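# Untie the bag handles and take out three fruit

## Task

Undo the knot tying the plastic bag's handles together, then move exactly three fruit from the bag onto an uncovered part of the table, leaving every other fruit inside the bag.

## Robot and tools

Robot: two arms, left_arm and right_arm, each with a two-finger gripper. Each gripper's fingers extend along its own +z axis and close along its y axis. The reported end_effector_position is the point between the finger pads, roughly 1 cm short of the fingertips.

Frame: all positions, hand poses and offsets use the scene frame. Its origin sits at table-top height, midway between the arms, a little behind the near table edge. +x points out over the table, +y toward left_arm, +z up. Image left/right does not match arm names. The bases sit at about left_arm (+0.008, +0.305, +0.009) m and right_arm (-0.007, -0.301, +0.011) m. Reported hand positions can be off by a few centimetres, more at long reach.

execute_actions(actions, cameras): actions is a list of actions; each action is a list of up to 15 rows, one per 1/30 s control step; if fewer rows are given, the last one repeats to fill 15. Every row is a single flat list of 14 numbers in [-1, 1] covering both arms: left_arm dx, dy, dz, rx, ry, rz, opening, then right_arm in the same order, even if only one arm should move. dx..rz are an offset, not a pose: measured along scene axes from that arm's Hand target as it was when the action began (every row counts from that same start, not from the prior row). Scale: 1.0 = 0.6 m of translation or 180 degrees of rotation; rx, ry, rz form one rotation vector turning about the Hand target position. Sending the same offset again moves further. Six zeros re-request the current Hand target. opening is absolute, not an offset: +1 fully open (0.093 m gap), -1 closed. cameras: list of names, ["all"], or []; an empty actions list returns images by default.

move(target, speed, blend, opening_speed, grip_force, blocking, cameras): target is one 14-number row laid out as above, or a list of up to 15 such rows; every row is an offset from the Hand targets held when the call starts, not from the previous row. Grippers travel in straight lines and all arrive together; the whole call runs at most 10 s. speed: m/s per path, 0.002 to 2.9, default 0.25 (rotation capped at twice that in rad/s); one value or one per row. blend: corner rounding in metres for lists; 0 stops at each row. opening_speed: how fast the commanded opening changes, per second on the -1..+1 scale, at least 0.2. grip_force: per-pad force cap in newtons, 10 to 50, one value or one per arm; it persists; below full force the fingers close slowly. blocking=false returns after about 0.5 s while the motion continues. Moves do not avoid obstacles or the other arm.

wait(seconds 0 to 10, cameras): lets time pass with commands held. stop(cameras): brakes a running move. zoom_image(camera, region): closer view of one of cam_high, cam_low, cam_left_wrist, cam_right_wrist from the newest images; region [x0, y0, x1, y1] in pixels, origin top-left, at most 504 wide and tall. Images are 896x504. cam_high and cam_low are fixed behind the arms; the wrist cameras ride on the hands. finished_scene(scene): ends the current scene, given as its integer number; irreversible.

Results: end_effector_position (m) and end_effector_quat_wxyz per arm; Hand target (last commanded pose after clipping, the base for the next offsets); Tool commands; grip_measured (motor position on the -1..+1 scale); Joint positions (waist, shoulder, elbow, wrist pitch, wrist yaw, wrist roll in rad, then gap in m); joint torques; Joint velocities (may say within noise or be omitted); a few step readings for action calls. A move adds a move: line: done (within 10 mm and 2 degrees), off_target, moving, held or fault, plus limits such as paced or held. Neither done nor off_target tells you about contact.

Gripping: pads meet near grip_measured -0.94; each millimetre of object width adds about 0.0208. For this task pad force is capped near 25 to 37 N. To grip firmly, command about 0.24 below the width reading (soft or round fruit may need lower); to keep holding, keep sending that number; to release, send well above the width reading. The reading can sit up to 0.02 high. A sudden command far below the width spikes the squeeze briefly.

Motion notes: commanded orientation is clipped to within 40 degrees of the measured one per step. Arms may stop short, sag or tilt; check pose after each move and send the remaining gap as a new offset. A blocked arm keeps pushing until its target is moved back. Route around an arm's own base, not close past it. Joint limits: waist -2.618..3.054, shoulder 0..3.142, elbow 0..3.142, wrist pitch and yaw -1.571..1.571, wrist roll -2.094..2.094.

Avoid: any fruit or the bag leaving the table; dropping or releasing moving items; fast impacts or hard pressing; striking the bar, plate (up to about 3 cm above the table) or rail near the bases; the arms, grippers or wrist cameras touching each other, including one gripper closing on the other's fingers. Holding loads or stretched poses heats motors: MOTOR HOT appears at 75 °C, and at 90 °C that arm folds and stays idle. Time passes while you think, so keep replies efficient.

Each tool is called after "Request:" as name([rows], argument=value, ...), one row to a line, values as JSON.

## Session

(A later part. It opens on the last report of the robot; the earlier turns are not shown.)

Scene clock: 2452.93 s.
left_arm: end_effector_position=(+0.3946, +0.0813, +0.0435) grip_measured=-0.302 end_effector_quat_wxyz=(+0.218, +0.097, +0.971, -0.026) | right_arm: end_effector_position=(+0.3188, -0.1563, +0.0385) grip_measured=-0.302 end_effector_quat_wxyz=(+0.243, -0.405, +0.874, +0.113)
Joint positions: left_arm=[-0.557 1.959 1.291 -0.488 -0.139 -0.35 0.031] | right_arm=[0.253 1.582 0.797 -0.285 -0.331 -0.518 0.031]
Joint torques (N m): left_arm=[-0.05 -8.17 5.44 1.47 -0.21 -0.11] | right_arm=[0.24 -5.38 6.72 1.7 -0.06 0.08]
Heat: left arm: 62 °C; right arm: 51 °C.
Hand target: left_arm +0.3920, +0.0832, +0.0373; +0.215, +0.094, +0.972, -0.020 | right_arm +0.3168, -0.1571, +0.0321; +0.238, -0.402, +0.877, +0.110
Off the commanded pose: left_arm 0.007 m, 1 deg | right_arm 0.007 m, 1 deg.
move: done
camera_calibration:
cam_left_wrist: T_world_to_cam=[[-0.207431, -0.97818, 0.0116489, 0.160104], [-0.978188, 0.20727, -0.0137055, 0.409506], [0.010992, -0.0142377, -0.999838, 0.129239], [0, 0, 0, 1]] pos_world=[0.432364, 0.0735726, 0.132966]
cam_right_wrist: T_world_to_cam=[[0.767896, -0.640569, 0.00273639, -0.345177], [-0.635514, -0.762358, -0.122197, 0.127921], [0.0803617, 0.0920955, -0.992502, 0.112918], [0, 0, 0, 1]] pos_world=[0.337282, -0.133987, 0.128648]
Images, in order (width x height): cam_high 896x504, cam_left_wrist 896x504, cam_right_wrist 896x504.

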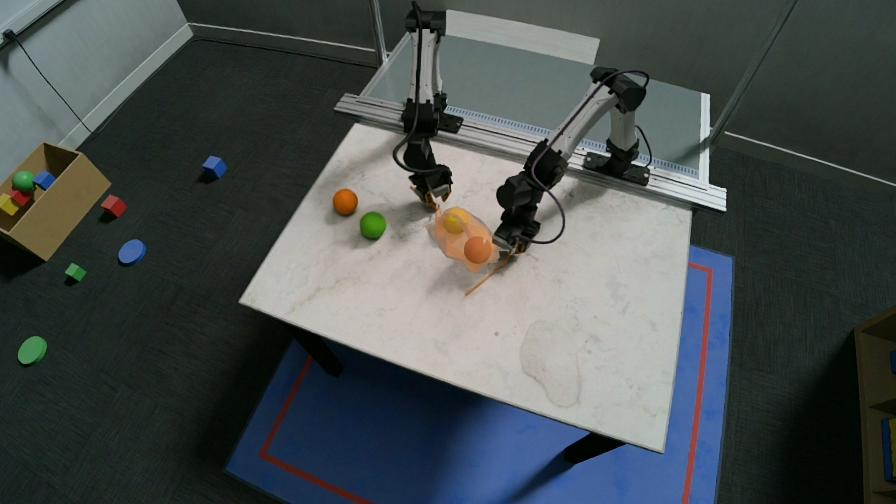

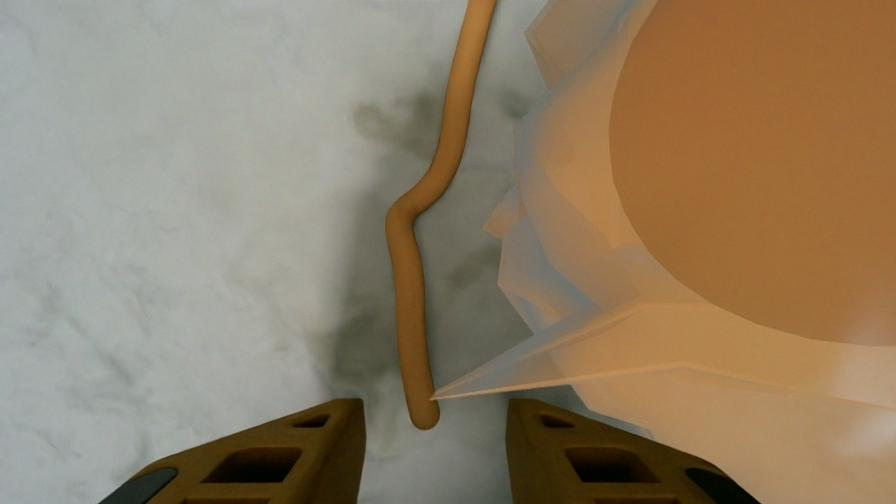

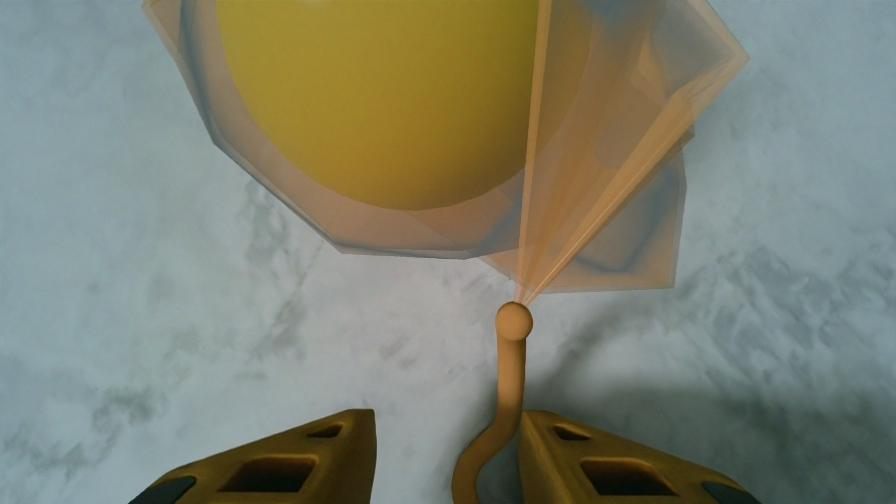

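Request:
move([
  [-0.055,0.01,0.12,0,0,0,-0.3,-0.05,-0.058,0.133,0,0,0,-0.3],
  [-0.253,0.228,0.238,0,0,0,-0.3,0.082,0.1135,0.2715,-0.026,0.0241,-0.0245,-0.3],
], speed=[0.08,0.2], blend=[0.01,0], cameras=["cam_right_wrist","cam_high"])

Request:
zoom_image(camera="cam_right_wrist", region=[250, 0, 700, 400])

Scene clock: 2470.90 s.
left_arm: end_effector_position=(+0.2479, +0.2174, +0.1878) grip_measured=-0.302 end_effector_quat_wxyz=(+0.233, +0.090, +0.968, -0.022) | right_arm: end_effector_position=(+0.3627, -0.0898, +0.1889) grip_measured=-0.302 end_effector_quat_wxyz=(+0.190, -0.376, +0.903, +0.085)
Joint positions: left_arm=[-0.381 1.104 1.043 -1.052 -0.087 -0.198 0.031] | right_arm=[0.43 1.745 1.665 -1.053 -0.176 -0.311 0.031]
Joint torques (N m): left_arm=[0.68 -3 5.55 1.27 0.05 0.09] | right_arm=[0.23 -7.17 12.64 1.22 0.02 0.07]
Heat: left arm: 59 °C; right arm: 51 °C.
Hand target: left_arm +0.2402, +0.2200, +0.1802; +0.215, +0.094, +0.972, -0.020 | right_arm +0.3660, -0.0890, +0.1949; +0.192, -0.373, +0.904, +0.080
Off the commanded pose: left_arm 0.011 m, 2 deg | right_arm 0.007 m, 1 deg.
move: off_target (left_arm)
camera_calibration:
cam_right_wrist: T_world_to_cam=[[0.718023, -0.695993, -0.00607609, -0.321986], [-0.696005, -0.718037, 0.000157041, 0.227721], [-0.00447216, 0.00411623, -0.999982, 0.276775], [0, 0, 0, 1]] pos_world=[0.390927, -0.0617272, 0.274778]
Images, in order (width x height): cam_high 896x504, cam_right_wrist 896x504.

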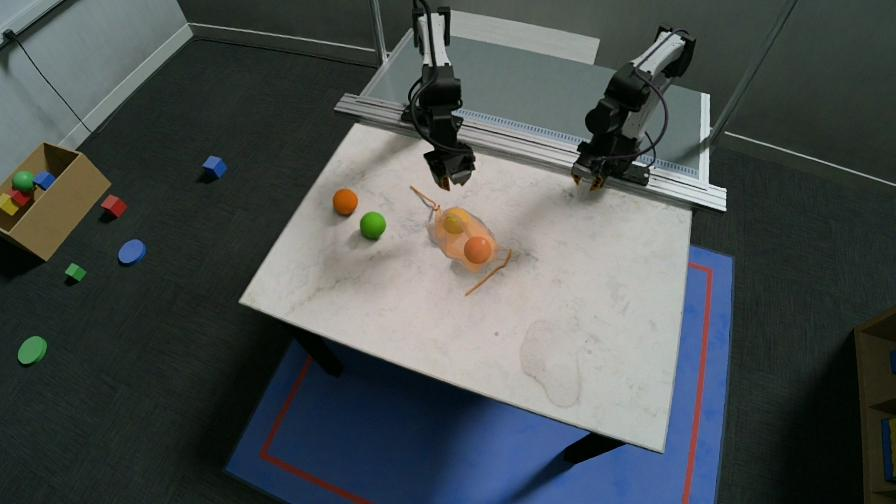

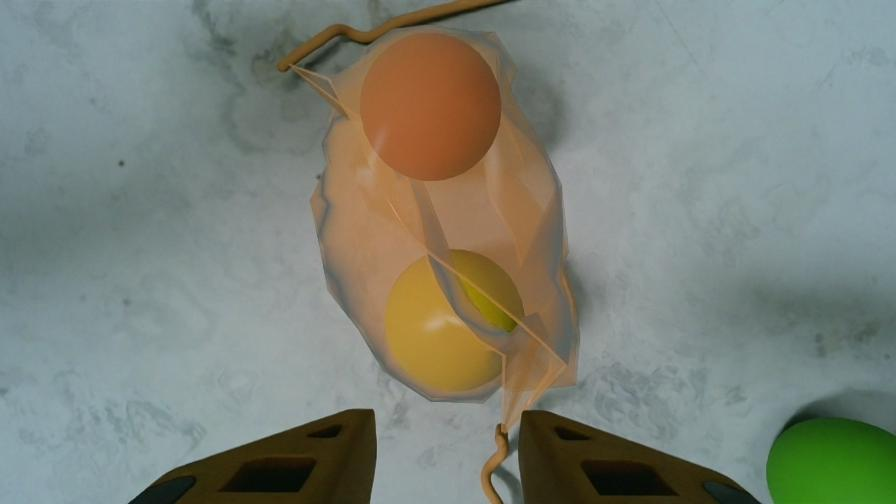

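Scaled by 1.120 from the camera's 896x504 image, which has a finer 1280x720 frame.

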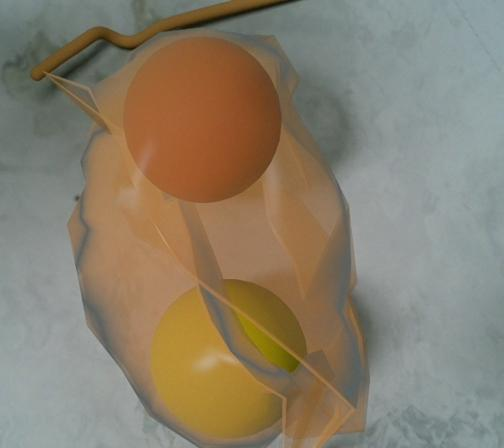

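Request:
move(target=[0,0,0,0,0,0,-0.3,0.033,0.038,-0.133,-0.044,0.1054,-0.2468,-1], speed=0.2, cameras=["cam_right_wrist"])

Request:
zoom_image(camera="cam_right_wrist", region=[250, 150, 650, 450])

Scene clock: 2579.87 s.
left_arm: end_effector_position=(+0.2478, +0.2175, +0.1878) grip_measured=-0.302 end_effector_quat_wxyz=(+0.233, +0.090, +0.968, -0.022) | right_arm: end_effector_position=(+0.3848, -0.0667, +0.1139) grip_measured=-0.987 end_effector_quat_wxyz=(+0.035, -0.002, +0.999, +0.008)
Joint positions: left_arm=[-0.381 1.104 1.043 -1.053 -0.087 -0.198 0.031] | right_arm=[0.525 2.196 2.1 -1.362 -0.001 0.53 0]
Joint torques (N m): left_arm=[0.69 -2.96 5.53 1.27 0.07 0.07] | right_arm=[0.12 -9.96 11.51 0.44 0.19 0.11]
Heat: left arm: 43 °C; right arm: 63 °C.
Hand target: left_arm +0.2402, +0.2200, +0.1801; +0.215, +0.094, +0.972, -0.020 | right_arm +0.3859, -0.0663, +0.1152; +0.035, +0.000, +0.999, -0.001
Off the commanded pose: left_arm 0.011 m, 2 deg | right_arm 0.002 m, 1 deg.
move: off_target (left_arm)
camera_calibration:
cam_right_wrist: T_world_to_cam=[[0.0142032, -0.999794, -0.014474, -0.0706608], [-0.939548, -0.0182975, 0.341929, 0.3612], [-0.342123, 0.00874251, -0.939614, 0.325184], [0, 0, 0, 1]] pos_world=[0.451622, -0.0668801, 0.18102]
Images, in order (width x height): cam_right_wrist 896x504.

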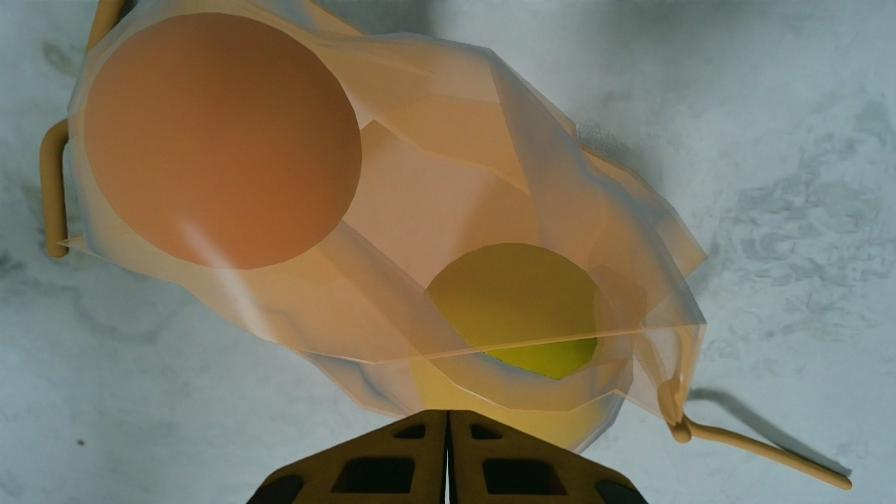

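Scaled by 1.260 from the camera's 896x504 image, which has a finer 1280x720 frame.

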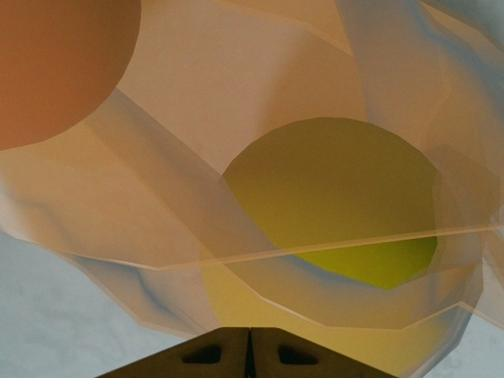

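Request:
move([
  [0,0,0,0,0,0,-0.3,-0.003,-0.0445,-0.025,0,0,0,-1],
  [0,0,0,0,0,0,-0.3,-0.003,-0.0445,-0.065,0,0,0,-1],
  [0,0,0,0,0,0,-0.3,0.027,-0.0445,-0.085,0,0,0,-1],
  [0,0,0,0,0,0,-0.3,0.0485,-0.0445,-0.109,0,0,0,-1],
  [0,0,0,0,0,0,-0.3,0.07,-0.0445,-0.109,0,0,0,-1],
], speed=[0.12,0.05,0.05,0.05,0.05], blend=[0.005,0,0.003,0.005,0], cameras=["cam_right_wrist","cam_high"])

Request:
zoom_image(camera="cam_high", region=[400, 180, 540, 300])

Scene clock: 2640.50 s.
left_arm: end_effector_position=(+0.2478, +0.2175, +0.1878) grip_measured=-0.302 end_effector_quat_wxyz=(+0.233, +0.090, +0.968, -0.022) | right_arm: end_effector_position=(+0.4243, -0.0889, +0.0471) grip_measured=-0.987 end_effector_quat_wxyz=(+0.038, -0.001, +0.999, +0.001)
Joint positions: left_arm=[-0.381 1.104 1.043 -1.053 -0.087 -0.198 0.031] | right_arm=[0.448 2.32 2.042 -1.183 0.005 0.455 0]
Joint torques (N m): left_arm=[0.73 -3 5.52 1.29 0.06 0.06] | right_arm=[-0.96 -11.29 11.34 0.41 0.05 -0.11]
Heat: left arm: 42 °C; right arm: 63 °C.
Hand target: left_arm +0.2402, +0.2200, +0.1801; +0.215, +0.094, +0.972, -0.020 | right_arm +0.4278, -0.0929, +0.0497; +0.035, +0.000, +0.999, -0.001
Off the commanded pose: left_arm 0.011 m, 2 deg | right_arm 0.006 m, 0 deg.
move: off_target (left_arm)
camera_calibration:
cam_right_wrist: T_world_to_cam=[[0.0117863, -0.99993, -0.000656386, -0.0939871], [-0.941041, -0.0113141, 0.338104, 0.422201], [-0.338088, -0.00336732, -0.941109, 0.273322], [0, 0, 0, 1]] pos_world=[0.490823, -0.0882834, 0.114417]
Images, in order (width x height): cam_high 896x504, cam_right_wrist 896x504.

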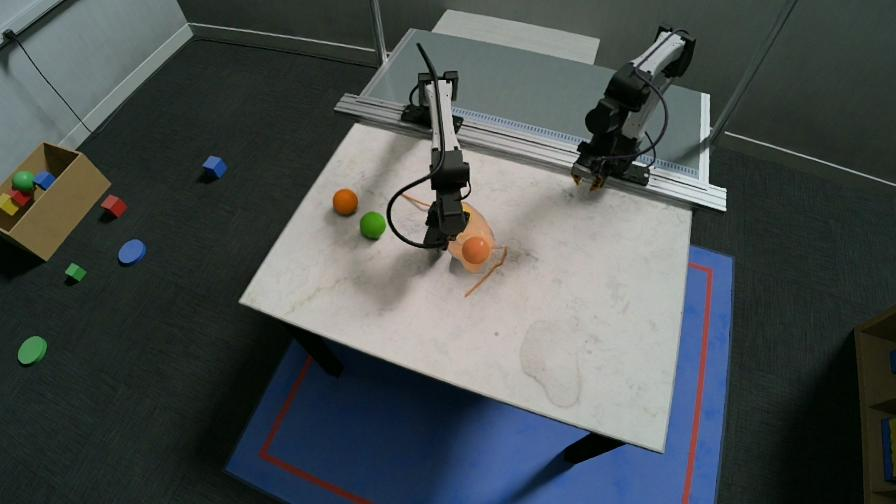

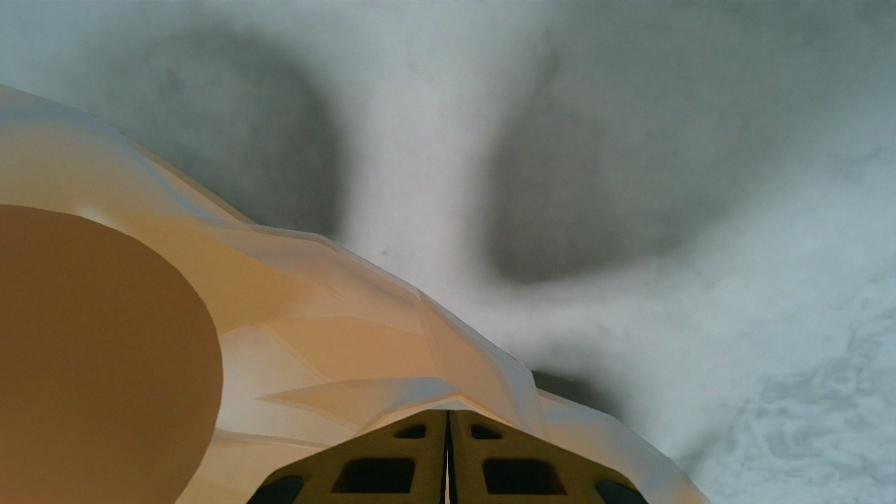

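Scaled by 3.600 from the camera's 896x504 image, which has a finer 1280x720 frame.

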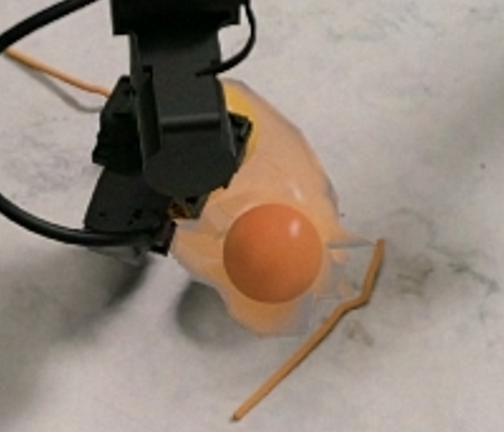

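Request:
move([
  [0,0,0,0,0,0,-0.3,0.0,0,0.1,0,0,0,-1],
  [0,0,0,0,0,0,-0.3,-0.103,0.0065,0.242,0.044,-0.1054,0.2468,-1],
], speed=[0.08,0.2], blend=[0.02,0], cameras=["cam_right_wrist"])

Request:
zoom_image(camera="cam_right_wrist", region=[250, 100, 700, 420])

Scene clock: 2650.20 s.
left_arm: end_effector_position=(+0.2478, +0.2175, +0.1878) grip_measured=-0.302 end_effector_quat_wxyz=(+0.233, +0.090, +0.968, -0.022) | right_arm: end_effector_position=(+0.3663, -0.0860, +0.1837) grip_measured=-0.987 end_effector_quat_wxyz=(+0.174, -0.373, +0.908, +0.075)
Joint positions: left_arm=[-0.381 1.104 1.043 -1.053 -0.087 -0.198 0.031] | right_arm=[0.444 1.794 1.72 -1.092 -0.151 -0.293 0]
Joint torques (N m): left_arm=[0.65 -2.96 5.53 1.28 0.06 0.07] | right_arm=[-0.94 -12.01 7.36 1.5 -0.17 -0.12]
Heat: left arm: 41 °C; right arm: 61 °C.
Hand target: left_arm +0.2402, +0.2200, +0.1801; +0.215, +0.094, +0.972, -0.020 | right_arm +0.3660, -0.0890, +0.1949; +0.192, -0.373, +0.904, +0.080
Off the commanded pose: left_arm 0.011 m, 2 deg | right_arm 0.012 m, 2 deg.
move: off_target (left_arm, right_arm)
camera_calibration:
cam_right_wrist: T_world_to_cam=[[0.709838, -0.704359, -0.00295935, -0.320203], [-0.703732, -0.709371, 0.039418, 0.229342], [-0.0298637, -0.0258978, -0.999218, 0.278129], [0, 0, 0, 1]] pos_world=[0.396993, -0.0556464, 0.267924]
Images, in order (width x height): cam_right_wrist 896x504.

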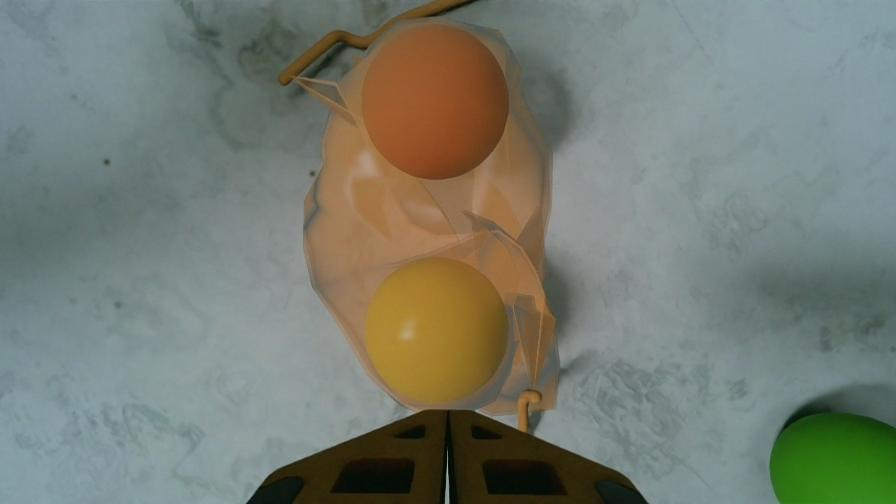

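Scaled by 1.120 from the camera's 896x504 image, which has a finer 1280x720 frame.

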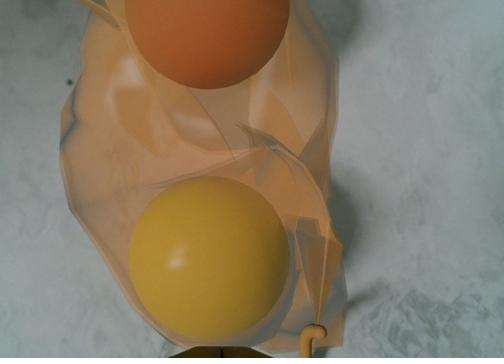

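Request:
zoom_image(camera="cam_right_wrist", region=[420, 190, 600, 420])

Scaled by 2.191 from the camera's 896x504 image, which has a finer 1280x720 frame.

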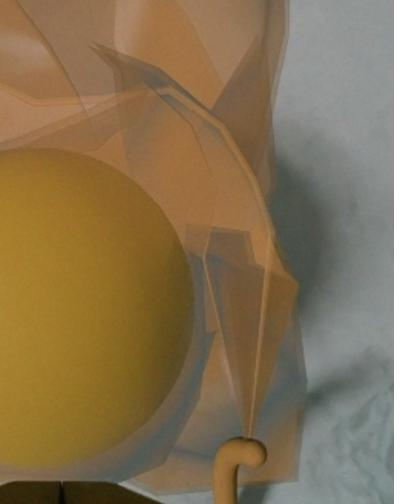

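Request:
move(target=[0,0,0,0,0,0,-0.3,0.0717,-0.01,-0.133,-0.044,0.1054,-0.2468,-1], speed=0.2, cameras=["cam_right_wrist"])

Request:
zoom_image(camera="cam_right_wrist", region=[350, 200, 650, 450])

Scene clock: 2696.27 s.
left_arm: end_effector_position=(+0.2478, +0.2175, +0.1878) grip_measured=-0.302 end_effector_quat_wxyz=(+0.233, +0.090, +0.968, -0.022) | right_arm: end_effector_position=(+0.4065, -0.0921, +0.1141) grip_measured=-0.987 end_effector_quat_wxyz=(+0.036, -0.006, +0.999, +0.008)
Joint positions: left_arm=[-0.381 1.104 1.043 -1.053 -0.087 -0.198 0.031] | right_arm=[0.45 2.231 2.157 -1.382 -0.01 0.448 0]
Joint torques (N m): left_arm=[0.64 -2.95 5.49 1.29 0.05 0.06] | right_arm=[-0.39 -10.1 11.49 0.48 0.17 0.11]
Heat: left arm: 40 °C; right arm: 58 °C.
Hand target: left_arm +0.2402, +0.2200, +0.1801; +0.215, +0.094, +0.972, -0.020 | right_arm +0.4091, -0.0951, +0.1151; +0.035, +0.000, +0.999, -0.001
Off the commanded pose: left_arm 0.011 m, 2 deg | right_arm 0.004 m, 1 deg.
move: off_target (left_arm)
camera_calibration:
cam_right_wrist: T_world_to_cam=[[0.022028, -0.99965, -0.0146453, -0.0995289], [-0.939731, -0.0257027, 0.340947, 0.380558], [-0.341204, 0.00625228, -0.939969, 0.332379], [0, 0, 0, 1]] pos_world=[0.473224, -0.0917908, 0.181218]
Images, in order (width x height): cam_right_wrist 896x504.

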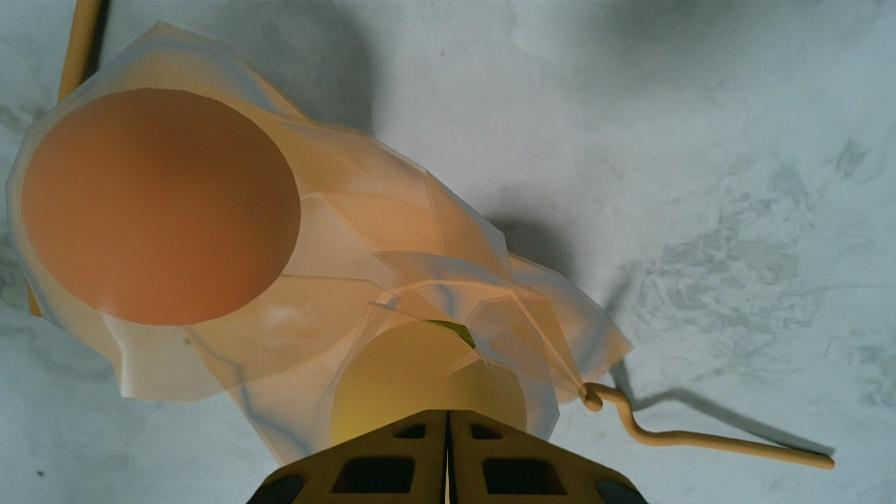

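Scaled by 1.680 from the camera's 896x504 image, which has a finer 1280x720 frame.

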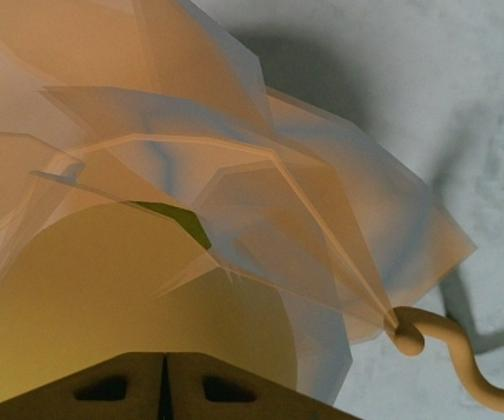

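Request:
move([
  [0,0,0,0,0,0,-0.3,-0.0027,-0.0148,-0.042,0,0,0,-1],
  [0,0,0,0,0,0,-0.3,-0.0027,-0.0148,-0.113,0,0,0,-1],
  [0,0,0,0,0,0,-0.3,0.0065,0.0335,-0.113,0,0,0,-1],
  [0,0,0,0,0,0,-0.3,-0.0135,0.092,-0.113,0,0,0,-1],
], speed=[0.1,0.05,0.05,0.05], blend=[0.003,0,0.01,0], cameras=["cam_right_wrist","cam_high"])

Request:
zoom_image(camera="cam_high", region=[400, 180, 540, 300])

Scene clock: 2724.50 s.
left_arm: end_effector_position=(+0.2478, +0.2175, +0.1878) grip_measured=-0.302 end_effector_quat_wxyz=(+0.233, +0.090, +0.968, -0.022) | right_arm: end_effector_position=(+0.3991, -0.0392, +0.0471) grip_measured=-0.987 end_effector_quat_wxyz=(+0.036, -0.004, +0.999, +0.008)
Joint positions: left_arm=[-0.381 1.104 1.043 -1.053 -0.087 -0.198 0.031] | right_arm=[0.563 2.327 2.06 -1.189 0.003 0.566 0]
Joint torques (N m): left_arm=[0.73 -2.96 5.56 1.29 0.04 0.07] | right_arm=[-0.12 -10.77 11.48 0.46 0.21 0.08]
Heat: left arm: 40 °C; right arm: 62 °C.
Hand target: left_arm +0.2402, +0.2200, +0.1801; +0.215, +0.094, +0.972, -0.020 | right_arm +0.4009, -0.0398, +0.0473; +0.035, +0.000, +0.999, -0.001
Off the commanded pose: left_arm 0.011 m, 2 deg | right_arm 0.002 m, 1 deg.
move: off_target (left_arm)
camera_calibration:
cam_right_wrist: T_world_to_cam=[[0.0170903, -0.999732, -0.0156231, -0.0454481], [-0.939684, -0.0213986, 0.341373, 0.39786], [-0.341616, 0.00884662, -0.939798, 0.266917], [0, 0, 0, 1]] pos_world=[0.465822, -0.0392835, 0.114319]
Images, in order (width x height): cam_high 896x504, cam_right_wrist 896x504.

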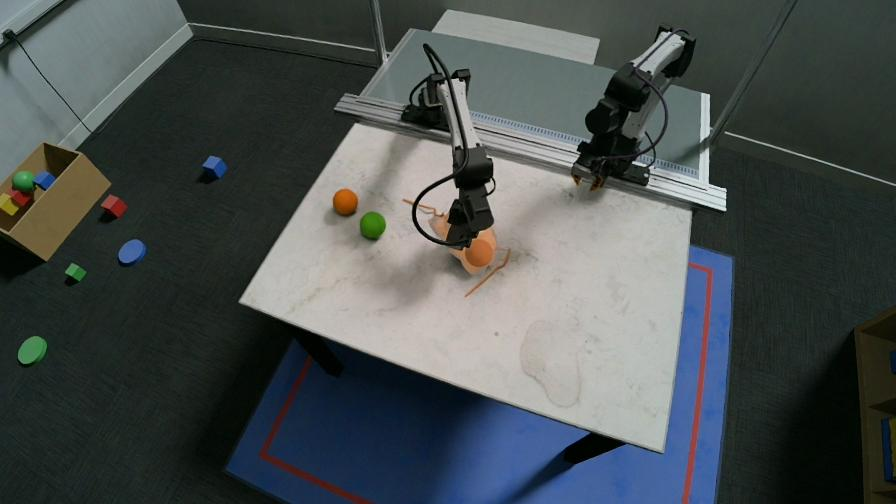

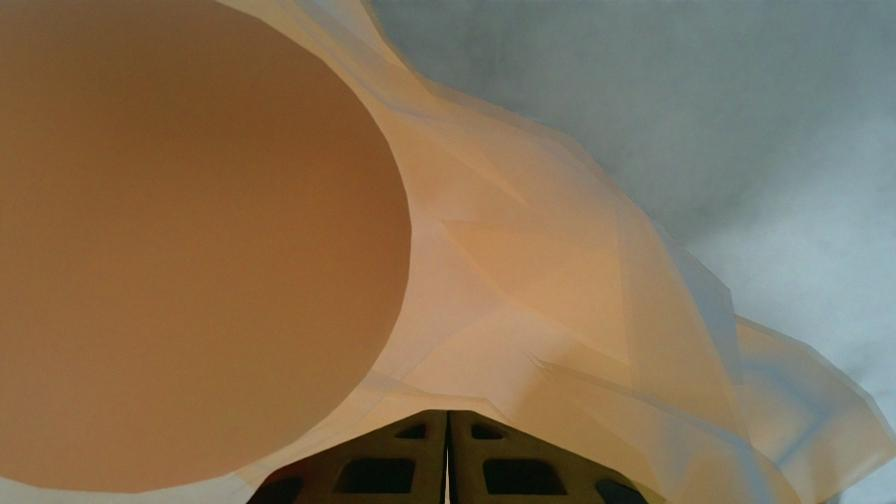

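Scaled by 3.600 from the camera's 896x504 image, which has a finer 1280x720 frame.

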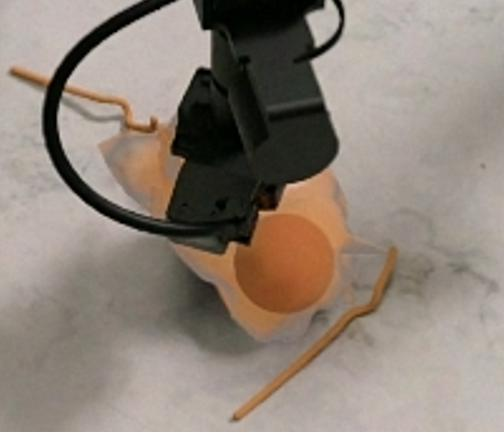

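Request:
move([
  [0,0,0,0,0,0,-0.3,-0.065,0.018,0,0,0,0,-1],
  [0,0,0,0,0,0,-0.3,-0.1215,-0.0087,0,0,0,0,-1],
  [0,0,0,0,0,0,-0.3,-0.153,-0.0637,0,0,0,0,-1],
], speed=[0.05,0.05,0.05], blend=[0.01,0.01,0], cameras=["cam_right_wrist","cam_high"])

Request:
zoom_image(camera="cam_high", region=[400, 180, 540, 300])

Scene clock: 2743.60 s.
left_arm: end_effector_position=(+0.2478, +0.2175, +0.1878) grip_measured=-0.302 end_effector_quat_wxyz=(+0.233, +0.090, +0.968, -0.022) | right_arm: end_effector_position=(+0.3053, -0.0750, +0.0363) grip_measured=-0.987 end_effector_quat_wxyz=(+0.017, +0.000, +1.000, -0.008)
Joint positions: left_arm=[-0.381 1.104 1.043 -1.053 -0.087 -0.198 0.031] | right_arm=[0.623 1.984 1.461 -0.983 0.014 0.632 0]
Joint torques (N m): left_arm=[0.66 -3.02 5.55 1.26 0.05 0.07] | right_arm=[-0.91 -13.45 6.3 0.74 0.13 -0.08]
Heat: left arm: 40 °C; right arm: 61 °C.
Hand target: left_arm +0.2402, +0.2200, +0.1801; +0.215, +0.094, +0.972, -0.020 | right_arm +0.3091, -0.0780, +0.0473; +0.035, +0.000, +0.999, -0.001
Off the commanded pose: left_arm 0.011 m, 2 deg | right_arm 0.012 m, 2 deg.
move: off_target (left_arm, right_arm)
camera_calibration:
cam_right_wrist: T_world_to_cam=[[0.0094887, -0.999817, 0.0166329, -0.0786058], [-0.926594, -0.00253773, 0.376055, 0.308892], [-0.375944, -0.0189803, -0.926448, 0.232856], [0, 0, 0, 1]] pos_world=[0.374504, -0.0733878, 0.100876]
Images, in order (width x height): cam_high 896x504, cam_right_wrist 896x504.

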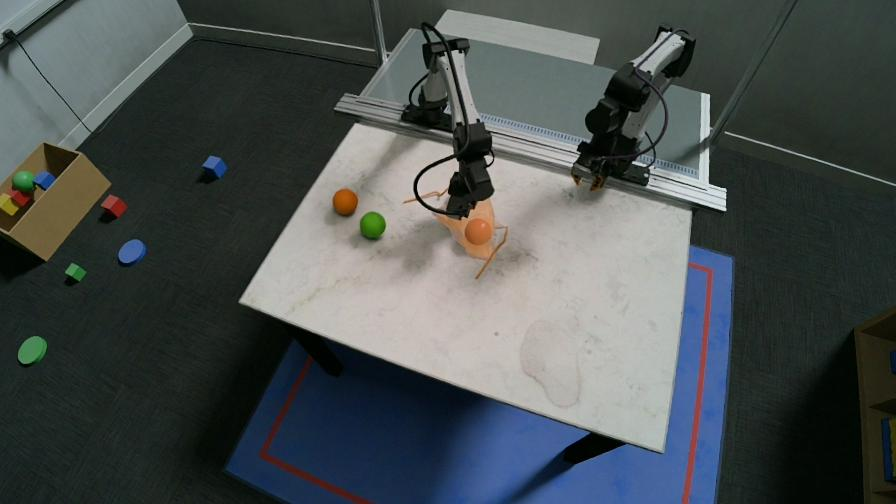

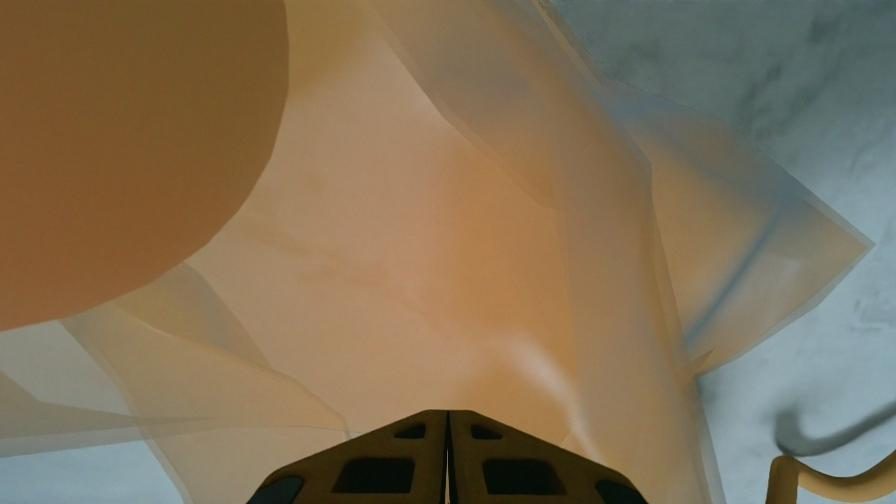

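Scaled by 3.600 from the camera's 896x504 image, which has a finer 1280x720 frame.

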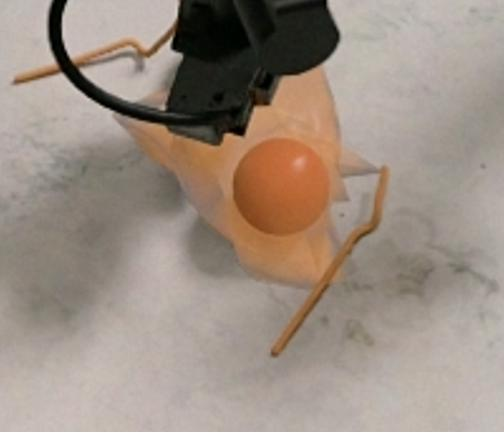

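Request:
move([
  [0,0,0,0,0,0,-0.3,0.0,0,0.1,0,0,0,-1],
  [0,0,0,0,0,0,-0.3,0.04,0.0,0.242,0.044,-0.1054,0.2468,-1],
], speed=[0.08,0.2], blend=[0.02,0], cameras=["cam_right_wrist","cam_low","cam_high"])

Request:
zoom_image(camera="cam_right_wrist", region=[250, 50, 700, 420])

Request:
zoom_image(camera="cam_low", region=[250, 240, 450, 370])

Scene clock: 2753.97 s.
left_arm: end_effector_position=(+0.2478, +0.2175, +0.1878) grip_measured=-0.302 end_effector_quat_wxyz=(+0.233, +0.090, +0.968, -0.022) | right_arm: end_effector_position=(+0.3315, -0.0767, +0.1788) grip_measured=-0.987 end_effector_quat_wxyz=(+0.170, -0.373, +0.909, +0.073)
Joint positions: left_arm=[-0.381 1.104 1.043 -1.053 -0.087 -0.198 0.031] | right_arm=[0.518 1.694 1.582 -1.054 -0.119 -0.226 0]
Joint torques (N m): left_arm=[0.75 -2.97 5.53 1.29 0.06 0.05] | right_arm=[-0.99 -11.12 8.47 1.55 -0.15 -0.11]
Heat: left arm: 40 °C; right arm: 59 °C.
Hand target: left_arm +0.2402, +0.2200, +0.1801; +0.215, +0.094, +0.972, -0.020 | right_arm +0.3332, -0.0780, +0.1926; +0.192, -0.373, +0.904, +0.080
Off the commanded pose: left_arm 0.011 m, 2 deg | right_arm 0.014 m, 3 deg.
move: off_target (left_arm, right_arm)
camera_calibration:
cam_right_wrist: T_world_to_cam=[[0.70914, -0.705063, -0.00245109, -0.288881], [-0.70415, -0.70839, 0.0485489, 0.210296], [-0.0359664, -0.0327021, -0.998818, 0.273876], [0, 0, 0, 1]] pos_world=[0.362787, -0.0457517, 0.262635]
Images, in order (width x height): cam_high 896x504, cam_low 896x504, cam_right_wrist 896x504.

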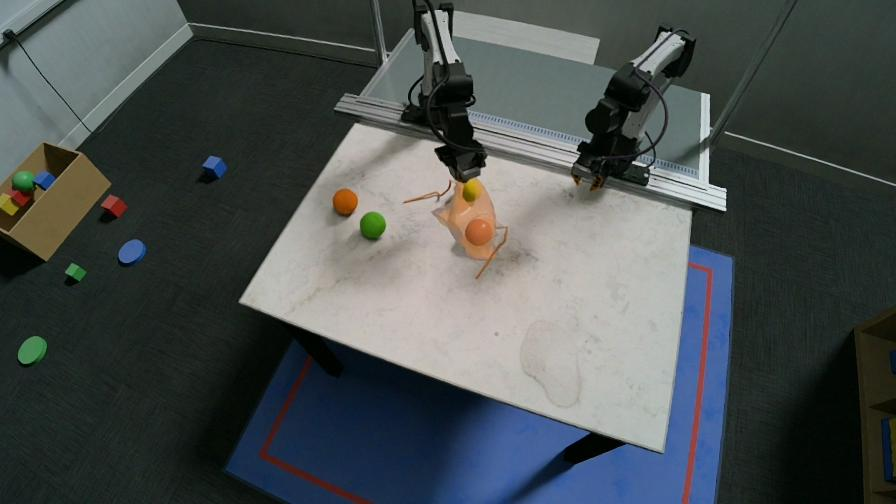

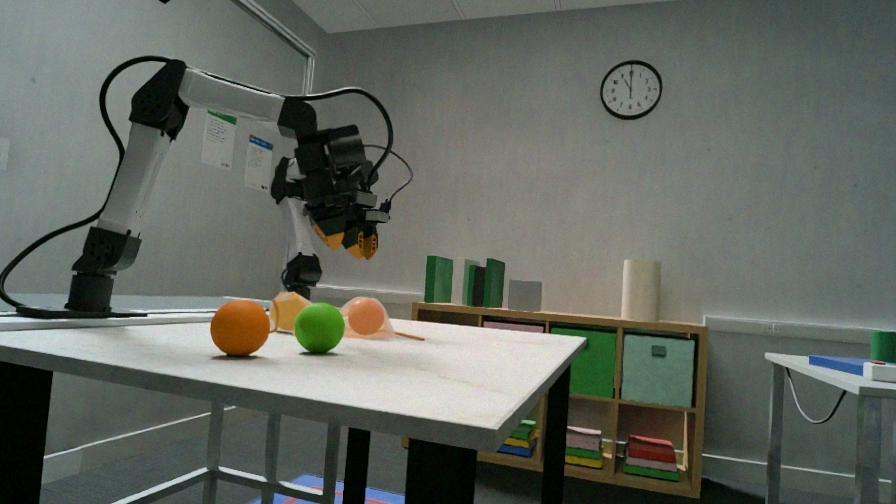

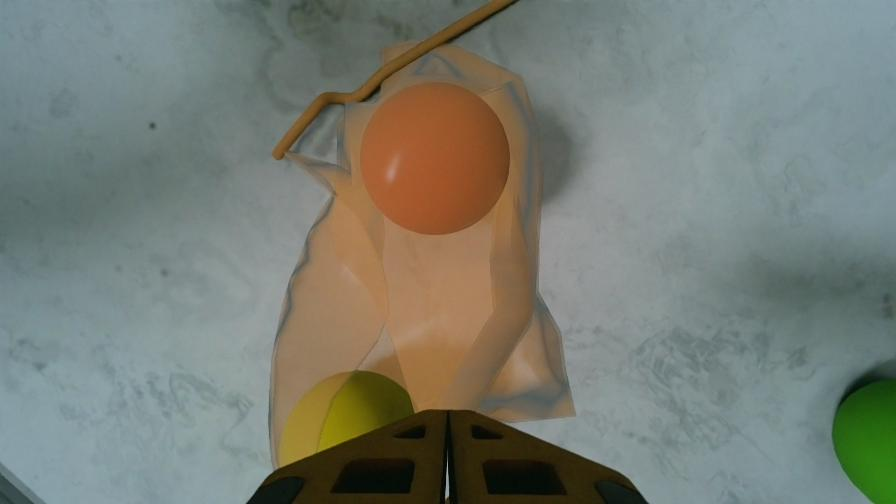

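Scaled by 1.120 from the camera's 896x504 image, which has a finer 1280x720 frame.

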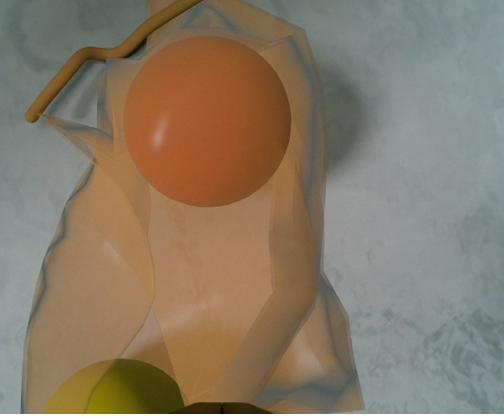

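Scaled by 2.520 from the camera's 896x504 image, which has a finer 1280x720 frame.

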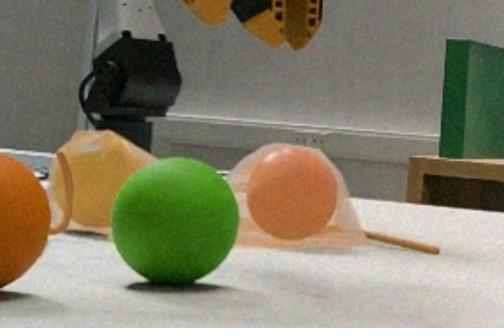

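Request:
move([
  [0,0,0,0,0,0,-0.3,-0.139,-0.42,0.02,0,0,0,-1],
  [-0.0228,-0.404,0.0,0.0027,0.0047,-0.2718,0.3,-0.139,-0.42,0.02,0,0,0,-1],
], speed=0.25, blend=[0.03,0], cameras=["cam_left_wrist"])

Request:
zoom_image(camera="cam_left_wrist", region=[250, 50, 700, 420])

Scene clock: 2781.87 s.
left_arm: end_effector_position=(+0.2260, -0.0172, +0.1778) grip_measured=+0.298 end_effector_quat_wxyz=(+0.181, +0.484, +0.850, -0.100) | right_arm: end_effector_position=(+0.2487, -0.3293, +0.2002) grip_measured=-0.987 end_effector_quat_wxyz=(+0.190, -0.373, +0.905, +0.076)
Joint positions: left_arm=[-0.935 1.642 1.458 -0.969 0.038 0.069 0.06] | right_arm=[-0.434 1.333 1.285 -1.355 -0.431 -1.17 0]
Joint torques (N m): left_arm=[0.1 -5.46 8.91 1.34 0.15 0.07] | right_arm=[-0.95 -3.12 10.51 0.64 -0.4 -0.08]
Heat: left arm: 39 °C; right arm: 57 °C.
Hand target: left_arm +0.2266, -0.0223, +0.1801; +0.180, +0.489, +0.847, -0.104 | right_arm +0.2498, -0.3301, +0.2046; +0.192, -0.373, +0.904, +0.080
Off the commanded pose: left_arm 0.006 m, 1 deg | right_arm 0.005 m, 1 deg.
move: done
camera_calibration:
cam_left_wrist: T_world_to_cam=[[-0.86269, -0.505729, -0.00213142, 0.18586], [-0.505712, 0.862607, 0.0128488, 0.166484], [-0.00465943, 0.0121624, -0.999915, 0.268036], [0, 0, 0, 1]] pos_world=[0.245781, -0.0528752, 0.26627]
Images, in order (width x height): cam_left_wrist 896x504.

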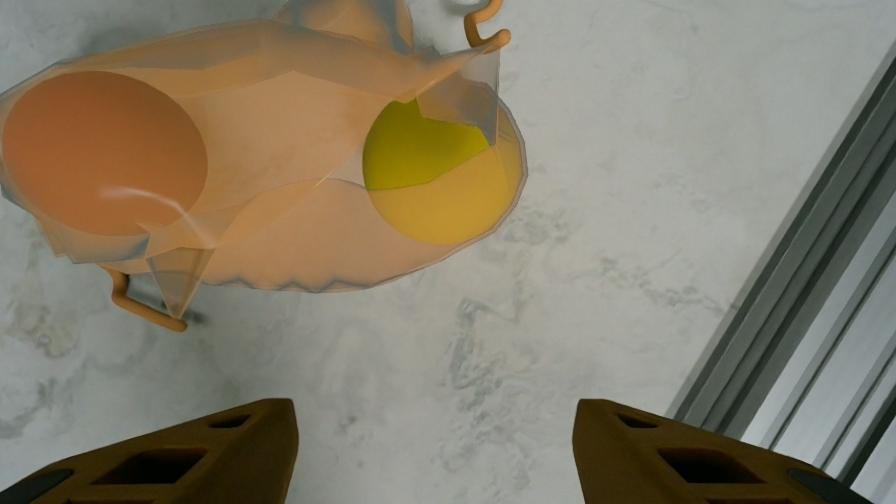

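Scaled by 1.120 from the camera's 896x504 image, which has a finer 1280x720 frame.

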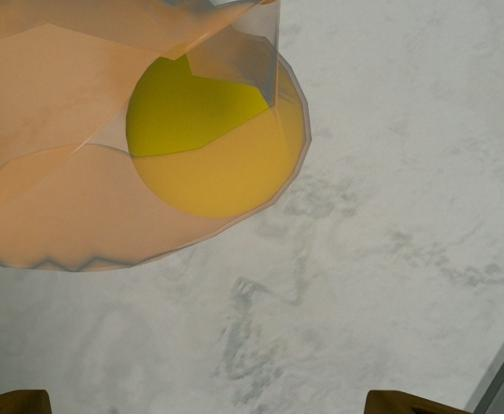

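Request:
move(target=[0.132,-0.083,-0.1,0.0962,0.0556,0,-1,0,0,0,0,0,0,-1], speed=0.2, cameras=["cam_left_wrist","cam_high"])

Request:
zoom_image(camera="cam_left_wrist", region=[250, 150, 750, 504])

Request:
zoom_image(camera="cam_high", region=[400, 150, 540, 290])

Scene clock: 2809.00 s.
left_arm: end_effector_position=(+0.3024, -0.0757, +0.1256) grip_measured=-0.979 end_effector_quat_wxyz=(+0.038, +0.498, +0.866, -0.028) | right_arm: end_effector_position=(+0.2487, -0.3293, +0.2002) grip_measured=-0.987 end_effector_quat_wxyz=(+0.190, -0.373, +0.905, +0.076)
Joint positions: left_arm=[-0.877 2.408 2.442 -1.512 0.037 0.145 0] | right_arm=[-0.434 1.333 1.285 -1.355 -0.431 -1.17 0]
Joint torques (N m): left_arm=[0.76 -9.07 8.13 0.49 -0.07 0.08] | right_arm=[-0.72 -3.06 10.55 0.65 -0.42 -0.09]
Heat: left arm: 44 °C; right arm: 57 °C.
Hand target: left_arm +0.3057, -0.0723, +0.1203; +0.030, +0.500, +0.866, -0.018 | right_arm +0.2498, -0.3301, +0.2046; +0.192, -0.373, +0.904, +0.080
Off the commanded pose: left_arm 0.007 m, 2 deg | right_arm 0.005 m, 1 deg.
move: done
camera_calibration:
cam_left_wrist: T_world_to_cam=[[-0.867732, -0.496765, 0.0163067, 0.221957], [-0.46461, 0.822347, 0.328457, 0.201204], [-0.176576, 0.277436, -0.944378, 0.282016], [0, 0, 0, 1]] pos_world=[0.335878, -0.133441, 0.196624]
Images, in order (width x height): cam_high 896x504, cam_left_wrist 896x504.

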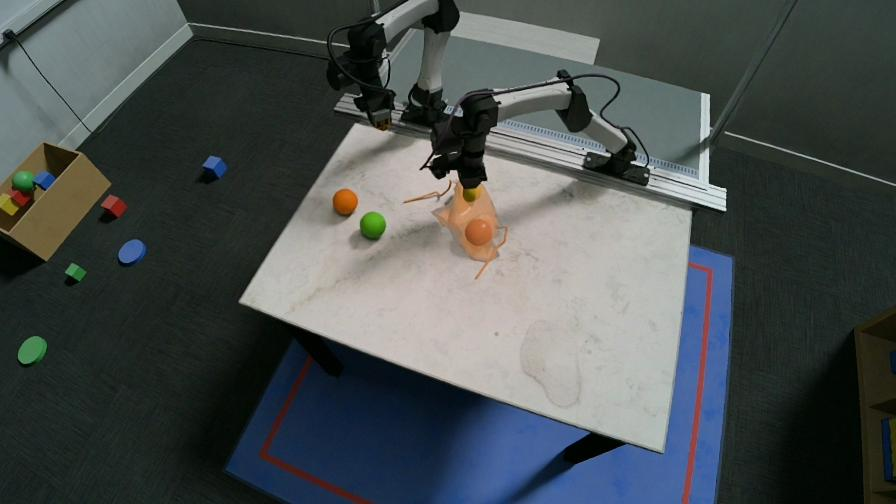

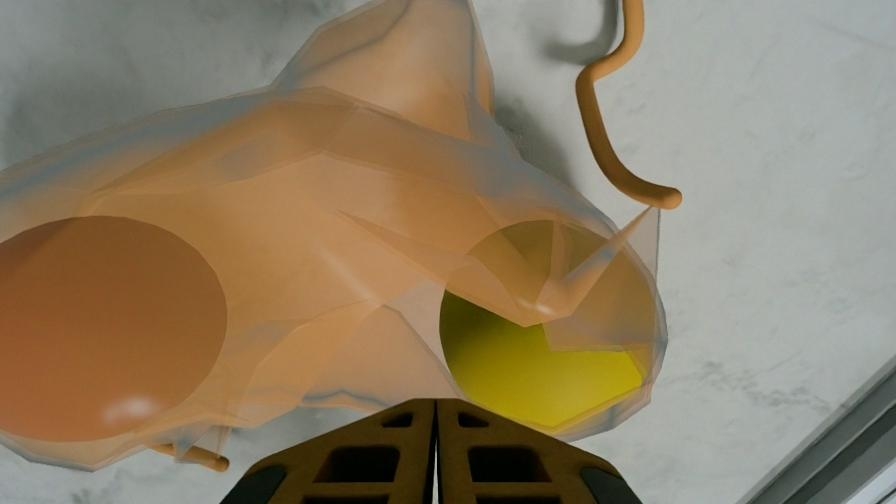

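Scaled by 1.008 from the camera's 896x504 image, which has a finer 1280x720 frame.

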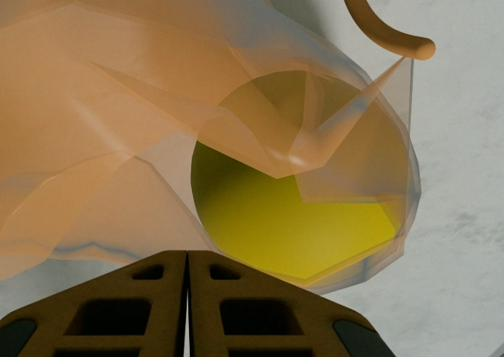

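Scaled by 3.600 from the camera's 896x504 image, which has a finer 1280x720 frame.

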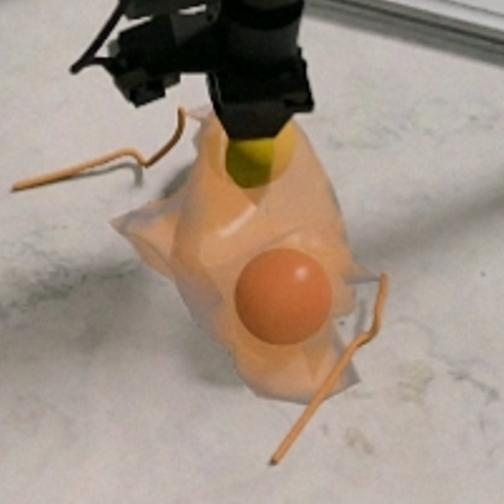

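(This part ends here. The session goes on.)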